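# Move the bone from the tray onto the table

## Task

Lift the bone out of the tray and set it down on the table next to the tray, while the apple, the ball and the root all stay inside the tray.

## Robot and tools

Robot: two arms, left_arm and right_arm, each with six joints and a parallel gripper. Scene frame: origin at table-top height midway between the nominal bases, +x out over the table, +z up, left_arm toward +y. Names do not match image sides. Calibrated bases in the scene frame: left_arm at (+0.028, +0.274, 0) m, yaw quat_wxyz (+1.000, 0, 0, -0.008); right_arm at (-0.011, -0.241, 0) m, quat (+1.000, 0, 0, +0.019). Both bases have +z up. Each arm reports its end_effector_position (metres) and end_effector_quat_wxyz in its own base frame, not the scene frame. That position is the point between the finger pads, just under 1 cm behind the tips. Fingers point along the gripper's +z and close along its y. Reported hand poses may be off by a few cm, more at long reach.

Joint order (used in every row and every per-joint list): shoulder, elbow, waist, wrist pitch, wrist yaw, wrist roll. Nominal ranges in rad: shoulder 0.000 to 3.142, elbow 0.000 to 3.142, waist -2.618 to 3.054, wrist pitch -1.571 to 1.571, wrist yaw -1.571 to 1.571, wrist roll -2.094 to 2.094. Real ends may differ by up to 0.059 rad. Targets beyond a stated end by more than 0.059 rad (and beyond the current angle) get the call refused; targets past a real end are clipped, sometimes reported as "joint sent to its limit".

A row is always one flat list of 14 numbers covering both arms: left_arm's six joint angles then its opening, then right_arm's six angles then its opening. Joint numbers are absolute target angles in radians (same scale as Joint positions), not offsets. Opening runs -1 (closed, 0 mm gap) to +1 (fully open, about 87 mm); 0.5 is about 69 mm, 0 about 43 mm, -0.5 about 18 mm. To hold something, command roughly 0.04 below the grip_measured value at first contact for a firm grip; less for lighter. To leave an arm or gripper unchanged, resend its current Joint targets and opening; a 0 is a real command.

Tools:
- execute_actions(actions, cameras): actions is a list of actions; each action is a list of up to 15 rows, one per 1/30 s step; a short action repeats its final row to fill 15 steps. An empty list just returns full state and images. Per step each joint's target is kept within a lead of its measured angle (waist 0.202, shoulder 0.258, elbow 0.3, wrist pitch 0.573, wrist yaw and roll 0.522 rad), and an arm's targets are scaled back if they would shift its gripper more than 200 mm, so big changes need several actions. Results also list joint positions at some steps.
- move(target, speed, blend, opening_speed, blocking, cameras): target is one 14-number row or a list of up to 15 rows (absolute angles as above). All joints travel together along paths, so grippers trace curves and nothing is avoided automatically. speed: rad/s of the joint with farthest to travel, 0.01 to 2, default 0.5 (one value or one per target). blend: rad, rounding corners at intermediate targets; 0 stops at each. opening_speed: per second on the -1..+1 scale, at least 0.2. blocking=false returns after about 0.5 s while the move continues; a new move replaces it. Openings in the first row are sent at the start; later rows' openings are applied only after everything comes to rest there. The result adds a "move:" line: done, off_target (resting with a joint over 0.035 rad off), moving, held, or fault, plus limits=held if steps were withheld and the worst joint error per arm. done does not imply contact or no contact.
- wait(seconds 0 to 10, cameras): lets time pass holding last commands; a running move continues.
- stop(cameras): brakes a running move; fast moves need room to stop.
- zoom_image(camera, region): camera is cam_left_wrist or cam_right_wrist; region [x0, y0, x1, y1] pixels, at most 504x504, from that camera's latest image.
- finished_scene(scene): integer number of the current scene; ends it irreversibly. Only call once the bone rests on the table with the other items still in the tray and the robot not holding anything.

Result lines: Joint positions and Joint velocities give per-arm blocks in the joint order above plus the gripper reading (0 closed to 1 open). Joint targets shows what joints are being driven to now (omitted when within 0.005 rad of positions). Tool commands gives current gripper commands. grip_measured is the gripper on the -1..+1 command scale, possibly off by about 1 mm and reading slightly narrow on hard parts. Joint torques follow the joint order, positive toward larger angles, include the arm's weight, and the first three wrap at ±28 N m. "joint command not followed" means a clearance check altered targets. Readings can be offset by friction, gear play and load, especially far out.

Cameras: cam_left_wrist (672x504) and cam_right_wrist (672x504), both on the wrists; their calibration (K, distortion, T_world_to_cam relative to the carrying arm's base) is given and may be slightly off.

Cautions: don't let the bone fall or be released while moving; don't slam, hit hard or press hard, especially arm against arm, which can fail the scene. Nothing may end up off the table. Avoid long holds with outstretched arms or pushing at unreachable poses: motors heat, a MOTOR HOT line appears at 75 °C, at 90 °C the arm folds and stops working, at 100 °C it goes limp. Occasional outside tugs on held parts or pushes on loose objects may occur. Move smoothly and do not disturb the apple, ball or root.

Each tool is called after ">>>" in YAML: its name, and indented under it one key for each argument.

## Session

>>> execute_actions:
  actions: []

Scene clock: 0.00 s.
left_arm: end_effector_position=(+0.1477, +0.2272, +0.1190) grip_measured=+0.975 end_effector_quat_wxyz=(-0.006, -0.579, +0.815, -0.001) | right_arm: end_effector_position=(+0.1092, +0.2495, +0.1316) grip_measured=+1.000 end_effector_quat_wxyz=(+0.095, -0.638, +0.764, +0.016)
Joint names: [shoulder, elbow, waist, wrist pitch, wrist yaw, wrist roll]
Joint positions: left_arm=[1.733 1.469 1.024 -1.319 -0.003 -0.21 0.988] | right_arm=[1.554 1.338 1.228 -1.175 0.068 -0.171 1]
Joint velocities: within noise
Joint torques (N m): no reading
Heat: left arm: 27 °C; right arm: 28 °C.
Joint targets: left_arm=[1.722 1.480 1.024 -1.317 -0.003 -0.210] | right_arm=[1.548 1.345 1.228 -1.174 0.068 -0.170]
Tool commands: left_gripper/opening=+1.0 right_gripper/opening=+1.0
camera_calibration:
cam_left_wrist: T_world_to_cam=[[0.941252, -0.337531, -0.0108484, -0.0594404], [-0.206323, -0.600197, 0.772783, 0.0959823], [-0.26735, -0.725145, -0.634577, 0.421713], [0, 0, 0, 1]] pos_world=[0.188497, 0.343349, 0.192791]
cam_right_wrist: T_world_to_cam=[[0.97751, -0.185888, 0.0996027, -0.0723624], [-0.206016, -0.740744, 0.639418, 0.146623], [-0.04508, -0.645557, -0.76238, 0.410156], [0, 0, 0, 1]] pos_world=[0.119432, 0.359938, 0.226149]

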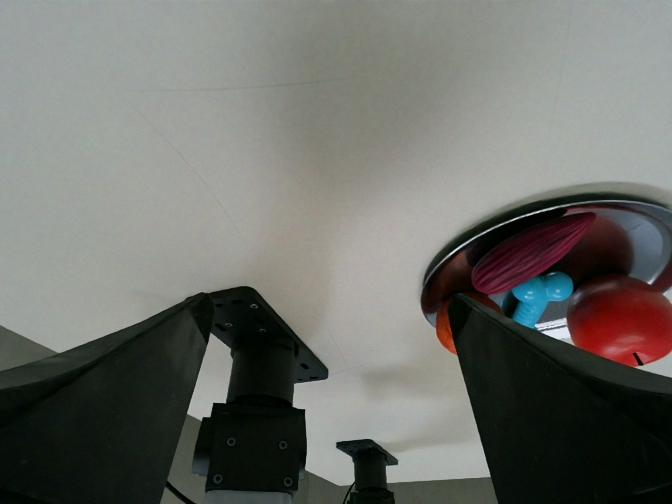

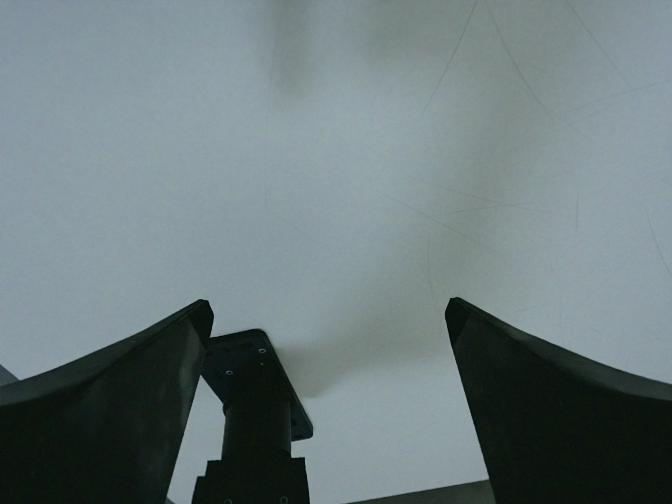

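>>> move:
  target: [1.1, 1.13, 0.1, -0.8, 0.0, 0.0, 1.0, 1.548, 1.345, 1.228, -1.174, 0.068, -0.170, 1.0]
  speed: 0.9
  cameras: ["cam_left_wrist"]

Scene clock: 9.30 s.
left_arm: end_effector_position=(+0.2832, +0.0285, +0.2070) grip_measured=+0.975 end_effector_quat_wxyz=(+0.366, -0.051, +0.929, +0.018) | right_arm: end_effector_position=(+0.1092, +0.2495, +0.1316) grip_measured=+1.000 end_effector_quat_wxyz=(+0.095, -0.638, +0.764, +0.016)
Joint positions: left_arm=[1.107 1.14 0.099 -0.853 -0.004 -0.009 0.988] | right_arm=[1.554 1.338 1.228 -1.175 0.068 -0.171 1]
Joint torques (N m): left_arm=[-3.25 6.84 -0.47 2.21 0.14 0.03] | right_arm=[-7.84 7.61 0.1 0.69 0.11 -0.03]
Joint targets: left_arm=[1.099 1.131 0.092 -0.800 0.000 0.000] | right_arm=[1.548 1.345 1.228 -1.174 0.068 -0.170]
move: off_target (left_arm); left_arm: the wrist pitch is farthest, 0.053 rad from its target
camera_calibration:
cam_left_wrist: T_world_to_cam=[[0.106009, -0.994346, -0.00616996, 0.00126139], [-0.987138, -0.105983, 0.119694, 0.27892], [-0.119672, -0.00659807, -0.992792, 0.381559], [0, 0, 0, 1]]
Images, in order: cam_left_wrist.

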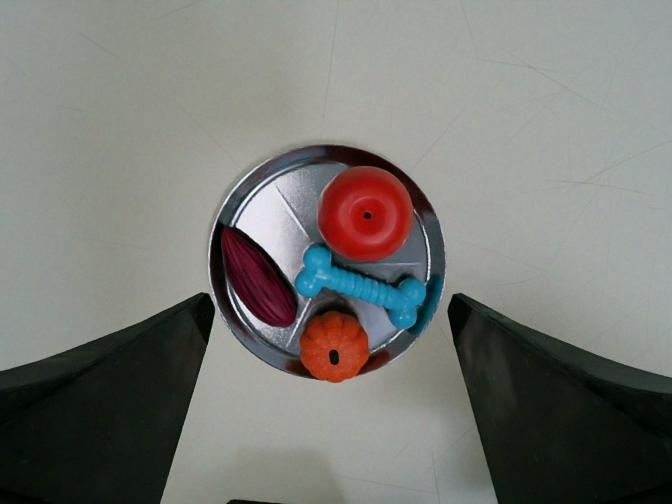

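>>> move:
  target:
    - [1.563, 1.102, -0.462, -1.225, -0.507, -1.847, 0.45, 1.548, 1.345, 1.228, -1.174, 0.068, -0.170, 1.0]
    - [1.573, 0.989, -0.395, -1.063, -0.515, -1.770, 0.45, 1.548, 1.345, 1.228, -1.174, 0.068, -0.170, 1.0]
  speed: [0.9, 0.4]
  blend: 0.03
  cameras: ["cam_left_wrist"]

Scene clock: 46.90 s.
left_arm: end_effector_position=(+0.2449, -0.0491, +0.0474) grip_measured=+0.450 end_effector_quat_wxyz=(+0.195, -0.613, +0.750, +0.150) | right_arm: end_effector_position=(+0.1092, +0.2495, +0.1316) grip_measured=+1.000 end_effector_quat_wxyz=(+0.095, -0.638, +0.764, +0.016)
Joint positions: left_arm=[1.569 0.996 -0.387 -1.084 -0.491 -1.779 0.725] | right_arm=[1.554 1.338 1.228 -1.175 0.068 -0.171 1]
Joint torques (N m): left_arm=[-4.51 5.63 0.61 0.38 -0.44 0.06] | right_arm=[-7.84 7.5 0.13 0.71 0.1 -0.02]
Heat: left arm: 28 °C; right arm: 33 °C.
Joint targets: left_arm=[1.574 0.989 -0.381 -1.063 -0.515 -1.770] | right_arm=[1.548 1.345 1.228 -1.174 0.068 -0.170]
move: done
camera_calibration:
cam_left_wrist: T_world_to_cam=[[0.97833, -0.206993, 0.00485402, -0.248334], [-0.194464, -0.910559, 0.364781, 0.00668943], [-0.0710875, -0.357821, -0.931081, 0.18593], [0, 0, 0, 1]]
Images, in order: cam_left_wrist.

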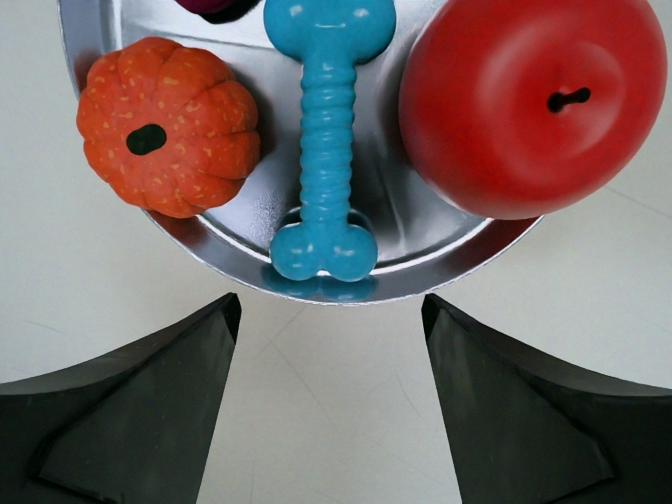

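>>> move:
  target: [1.606, 0.882, -0.357, -0.911, -0.54, -1.709, 0.45, 1.548, 1.345, 1.228, -1.174, 0.068, -0.170, 1.0]
  speed: 0.2
  cameras: ["cam_left_wrist"]

Scene clock: 66.43 s.
left_arm: end_effector_position=(+0.2433, -0.0404, +0.0167) grip_measured=+0.450 end_effector_quat_wxyz=(+0.204, -0.595, +0.761, +0.158) | right_arm: end_effector_position=(+0.1092, +0.2495, +0.1316) grip_measured=+1.000 end_effector_quat_wxyz=(+0.095, -0.638, +0.764, +0.016)
Joint positions: left_arm=[1.599 0.89 -0.373 -0.932 -0.518 -1.718 0.725] | right_arm=[1.554 1.338 1.228 -1.175 0.068 -0.171 1]
Joint torques (N m): left_arm=[-4.46 5.15 0.75 0.4 -0.4 0.03] | right_arm=[-7.84 7.57 0.09 0.72 0.1 -0.03]
Joint targets: left_arm=[1.606 0.882 -0.365 -0.911 -0.540 -1.709] | right_arm=[1.548 1.345 1.228 -1.174 0.068 -0.170]
move: done
camera_calibration:
cam_left_wrist: T_world_to_cam=[[0.968975, -0.247084, -0.00605958, -0.243995], [-0.230149, -0.910959, 0.342323, 0.0345834], [-0.0901026, -0.330308, -0.939563, 0.166234], [0, 0, 0, 1]]
Images, in order: cam_left_wrist.

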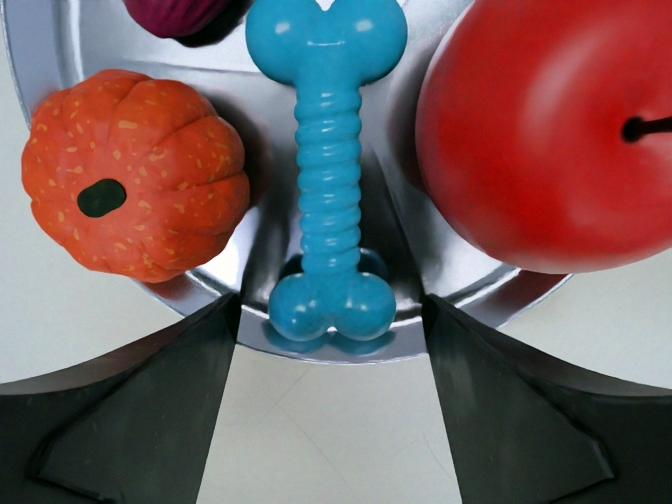

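>>> move:
  target:
    - [1.606, 0.882, -0.343, -0.911, -0.54, -1.709, 0.45, 1.548, 1.345, 1.228, -1.174, 0.068, -0.170, 1.0]
    - [1.606, 0.882, -0.343, -0.911, -0.54, -1.709, -0.1, 1.548, 1.345, 1.228, -1.174, 0.068, -0.170, 1.0]
  speed: 0.2
  opening_speed: 0.4
  cameras: ["cam_left_wrist"]

Scene clock: 75.23 s.
left_arm: end_effector_position=(+0.2444, -0.0364, +0.0166) grip_measured=-0.032 end_effector_quat_wxyz=(+0.203, -0.601, +0.756, +0.159) | right_arm: end_effector_position=(+0.1092, +0.2495, +0.1316) grip_measured=+1.000 end_effector_quat_wxyz=(+0.095, -0.638, +0.764, +0.016)
Joint positions: left_arm=[1.599 0.89 -0.356 -0.93 -0.518 -1.718 0.484] | right_arm=[1.554 1.338 1.228 -1.175 0.068 -0.171 1]
Joint torques (N m): left_arm=[-4.51 5.3 0.73 0.39 -0.4 0.04] | right_arm=[-7.86 7.53 0.1 0.7 0.11 -0.03]
Joint targets: left_arm=[1.606 0.882 -0.348 -0.911 -0.540 -1.709] | right_arm=[1.548 1.345 1.228 -1.174 0.068 -0.170]
move: done
camera_calibration:
cam_left_wrist: T_world_to_cam=[[0.972938, -0.231024, -0.00435681, -0.24447], [-0.215597, -0.914429, 0.342546, 0.03475], [-0.0831205, -0.332337, -0.939491, 0.165834], [0, 0, 0, 1]]
Images, in order: cam_left_wrist.

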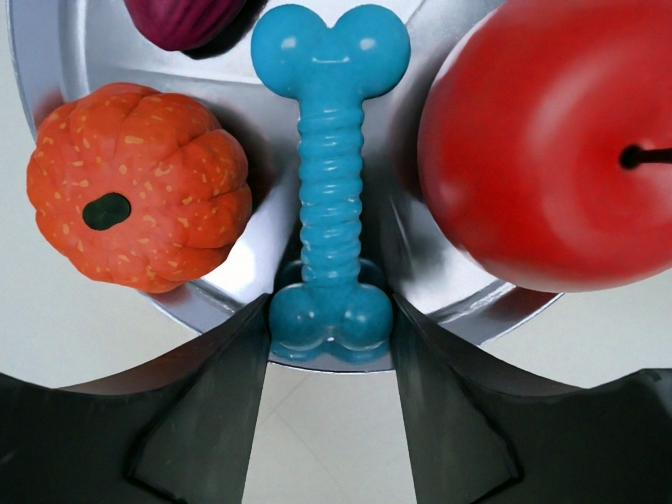

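>>> move:
  target:
    - [1.547, 0.998, -0.348, -1.06, -0.54, -1.709, -0.1, 1.548, 1.345, 1.228, -1.174, 0.068, -0.170, 1.0]
    - [1.502, 1.2, -0.348, -1.305, -0.54, -1.709, -0.1, 1.548, 1.345, 1.228, -1.174, 0.068, -0.170, 1.0]
    - [1.502, 1.2, 0.52, -1.305, -0.54, -1.709, -0.1, 1.548, 1.345, 1.228, -1.174, 0.068, -0.170, 1.0]
    - [1.568, 0.94, 0.52, -0.997, -0.54, -1.709, -0.1, 1.548, 1.345, 1.228, -1.174, 0.068, -0.170, 1.0]
  speed: [0.3, 0.4, 0.6, 0.4]
  blend: [0.03, 0.04, 0.05, 0]
  cameras: ["cam_left_wrist"]

Scene clock: 92.77 s.
left_arm: end_effector_position=(+0.1836, +0.1667, +0.0376) grip_measured=-0.032 end_effector_quat_wxyz=(-0.118, +0.867, -0.426, -0.230) | right_arm: end_effector_position=(+0.1092, +0.2495, +0.1316) grip_measured=+1.000 end_effector_quat_wxyz=(+0.095, -0.638, +0.764, +0.016)
Joint positions: left_arm=[1.564 0.946 0.529 -1.017 -0.519 -1.717 0.484] | right_arm=[1.554 1.338 1.228 -1.175 0.068 -0.171 1]
Joint torques (N m): left_arm=[-4.63 5.7 0.53 0.4 -0.38 0] | right_arm=[-7.84 7.57 0.1 0.7 0.1 -0.03]
Joint targets: left_arm=[1.567 0.941 0.534 -0.997 -0.540 -1.709] | right_arm=[1.548 1.345 1.228 -1.174 0.068 -0.170]
move: done
camera_calibration:
cam_left_wrist: T_world_to_cam=[[0.795148, 0.606415, -0.000858788, -0.245458], [0.570184, -0.747157, 0.341534, 0.0281525], [0.20647, -0.27206, -0.939869, 0.184784], [0, 0, 0, 1]]
Images, in order: cam_left_wrist.

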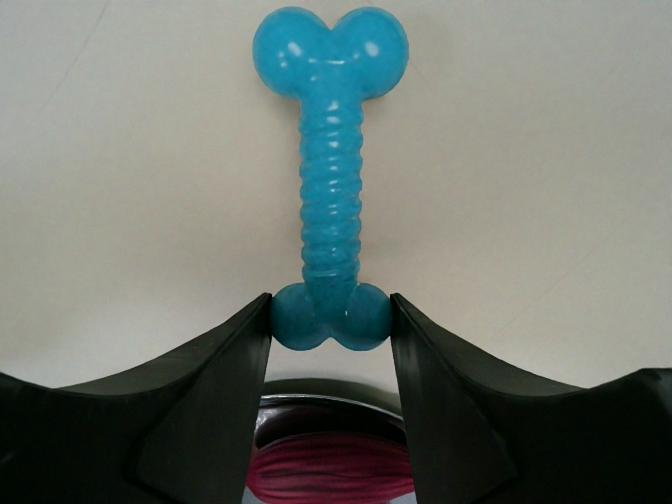

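>>> move:
  target:
    - [1.568, 0.94, 0.60, -0.997, -0.54, -1.709, -0.1, 1.548, 1.345, 1.228, -1.174, 0.068, -0.170, 1.0]
    - [1.606, 0.885, 0.60, -0.911, -0.54, -1.709, -0.1, 1.548, 1.345, 1.228, -1.174, 0.068, -0.170, 1.0]
    - [1.618, 0.867, 0.60, -0.895, -0.54, -1.709, -0.1, 1.548, 1.345, 1.228, -1.174, 0.068, -0.170, 1.0]
  speed: [0.2, 0.12, 0.04]
  blend: [0.01, 0.01, 0]
  cameras: ["cam_left_wrist"]

Scene clock: 106.70 s.
left_arm: end_effector_position=(+0.1699, +0.1767, +0.0155) grip_measured=-0.032 end_effector_quat_wxyz=(-0.109, +0.876, -0.402, -0.242) | right_arm: end_effector_position=(+0.1092, +0.2495, +0.1316) grip_measured=+1.000 end_effector_quat_wxyz=(+0.095, -0.638, +0.764, +0.016)
Joint positions: left_arm=[1.603 0.884 0.584 -0.931 -0.533 -1.717 0.484] | right_arm=[1.554 1.338 1.228 -1.175 0.068 -0.171 1]
Joint torques (N m): left_arm=[-3.7 4.34 0.43 0.56 -0.23 0.04] | right_arm=[-7.84 7.56 0.1 0.7 0.11 -0.04]
Joint targets: left_arm=[1.618 0.867 0.590 -0.895 -0.540 -1.709] | right_arm=[1.548 1.345 1.228 -1.174 0.068 -0.170]
move: off_target (left_arm); blend cut to 0.009 rad at target 2; left_arm: the wrist pitch is farthest, 0.036 rad from its target
camera_calibration:
cam_left_wrist: T_world_to_cam=[[0.760981, 0.648659, -0.0122063, -0.242081], [0.616035, -0.716552, 0.327191, 0.0379661], [0.203489, -0.256506, -0.944879, 0.167356], [0, 0, 0, 1]]
Images, in order: cam_left_wrist.

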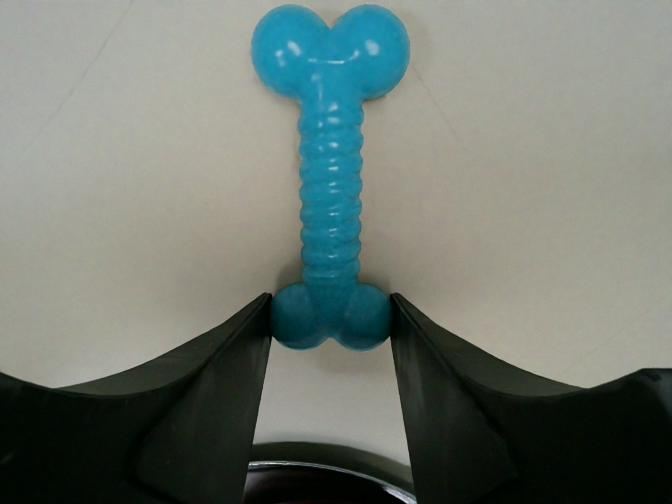

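>>> move:
  target: [1.632, 0.851, 0.59, -0.88, -0.54, -1.709, -0.1, 1.548, 1.345, 1.228, -1.174, 0.068, -0.170, 1.0]
  speed: 0.05
  cameras: ["cam_left_wrist"]

Scene clock: 109.33 s.
left_arm: end_effector_position=(+0.1697, +0.1765, +0.0148) grip_measured=-0.032 end_effector_quat_wxyz=(-0.111, +0.874, -0.404, -0.245) | right_arm: end_effector_position=(+0.1092, +0.2495, +0.1316) grip_measured=+1.000 end_effector_quat_wxyz=(+0.095, -0.638, +0.764, +0.016)
Joint positions: left_arm=[1.604 0.881 0.58 -0.928 -0.539 -1.717 0.484] | right_arm=[1.554 1.338 1.228 -1.175 0.068 -0.171 1]
Joint torques (N m): left_arm=[-2.37 3.11 0.51 0.71 -0.21 0.04] | right_arm=[-7.86 7.6 0.17 0.69 0.11 -0.03]
Joint targets: left_arm=[1.633 0.852 0.585 -0.880 -0.540 -1.709] | right_arm=[1.548 1.345 1.228 -1.174 0.068 -0.170]
move: off_target (left_arm); left_arm: the wrist pitch is farthest, 0.048 rad from its target
camera_calibration:
cam_left_wrist: T_world_to_cam=[[0.76421, 0.644836, -0.0130077, -0.24171], [0.613886, -0.72105, 0.321297, 0.0394201], [0.197804, -0.253524, -0.946889, 0.16716], [0, 0, 0, 1]]
Images, in order: cam_left_wrist.

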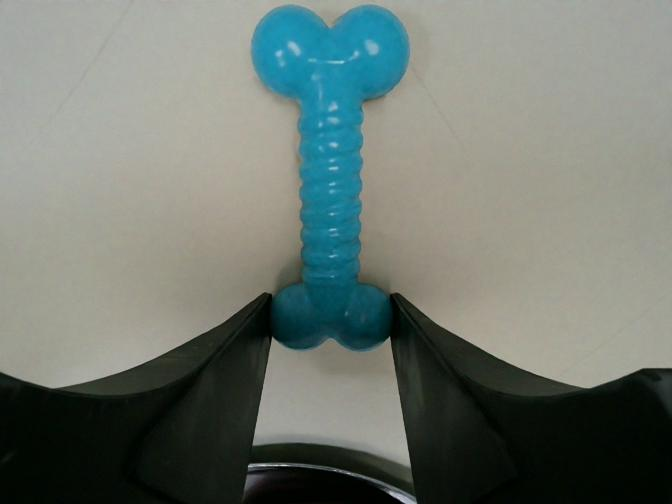

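>>> move:
  target:
    - [1.612, 0.872, 0.585, -0.905, -0.54, -1.709, -0.1, 1.548, 1.345, 1.228, -1.174, 0.068, -0.170, 1.0]
    - [1.612, 0.872, 0.585, -0.905, -0.54, -1.709, 0.45, 1.548, 1.345, 1.228, -1.174, 0.068, -0.170, 1.0]
  speed: 0.1
  opening_speed: 0.35
  cameras: ["cam_left_wrist"]

Scene clock: 114.40 s.
left_arm: end_effector_position=(+0.1697, +0.1765, +0.0144) grip_measured=+0.450 end_effector_quat_wxyz=(-0.111, +0.874, -0.405, -0.245) | right_arm: end_effector_position=(+0.1092, +0.2495, +0.1316) grip_measured=+1.000 end_effector_quat_wxyz=(+0.095, -0.638, +0.764, +0.016)
Joint positions: left_arm=[1.604 0.88 0.58 -0.925 -0.539 -1.717 0.725] | right_arm=[1.554 1.338 1.228 -1.175 0.068 -0.171 1]
Joint torques (N m): left_arm=[-4.42 5.01 0.54 0.37 -0.21 0.02] | right_arm=[-7.87 7.57 0.06 0.7 0.11 -0.03]
Joint targets: left_arm=[1.611 0.870 0.585 -0.905 -0.540 -1.709] | right_arm=[1.548 1.345 1.228 -1.174 0.068 -0.170]
move: done
camera_calibration:
cam_left_wrist: T_world_to_cam=[[0.764427, 0.64459, -0.0124559, -0.241705], [0.613496, -0.721341, 0.321387, 0.0396492], [0.198178, -0.253319, -0.946866, 0.166726], [0, 0, 0, 1]]
Images, in order: cam_left_wrist.

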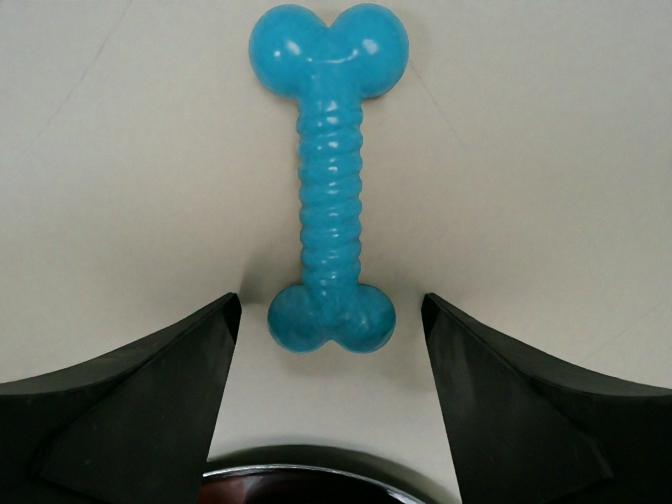

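Lift away vertically.

>>> move:
  target:
    - [1.568, 0.955, 0.585, -1.0, -0.54, -1.709, 0.45, 1.548, 1.345, 1.228, -1.174, 0.068, -0.170, 1.0]
    - [1.502, 1.2, 0.585, -1.305, -0.54, -1.709, 0.45, 1.548, 1.345, 1.228, -1.174, 0.068, -0.170, 1.0]
  speed: [0.25, 0.5]
  blend: 0.03
  cameras: ["cam_left_wrist"]

Scene clock: 118.70 s.
left_arm: end_effector_position=(+0.1783, +0.1821, +0.1049) grip_measured=+0.450 end_effector_quat_wxyz=(-0.119, +0.876, -0.402, -0.240) | right_arm: end_effector_position=(+0.1092, +0.2495, +0.1316) grip_measured=+1.000 end_effector_quat_wxyz=(+0.095, -0.638, +0.764, +0.016)
Joint positions: left_arm=[1.52 1.174 0.58 -1.284 -0.539 -1.717 0.725] | right_arm=[1.554 1.338 1.228 -1.175 0.068 -0.171 1]
Joint torques (N m): left_arm=[-6.49 9.31 0.54 -0.07 -0.22 0.03] | right_arm=[-7.82 7.57 0.1 0.7 0.11 -0.02]
Joint targets: left_arm=[1.503 1.200 0.585 -1.305 -0.540 -1.709] | right_arm=[1.548 1.345 1.228 -1.174 0.068 -0.170]
move: done
camera_calibration:
cam_left_wrist: T_world_to_cam=[[0.76447, 0.644618, 0.00732299, -0.252826], [0.608119, -0.724861, 0.323679, 0.0107177], [0.213957, -0.242989, -0.946139, 0.247356], [0, 0, 0, 1]]
Images, in order: cam_left_wrist.

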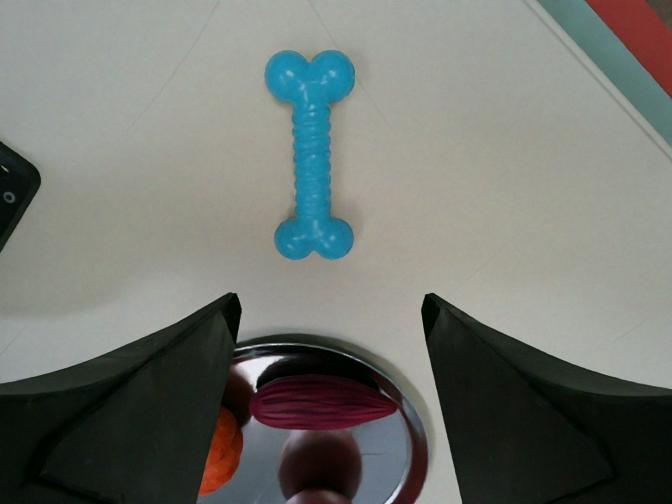

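>>> finished_scene:
  scene: 2

The scene is finished: the task was done.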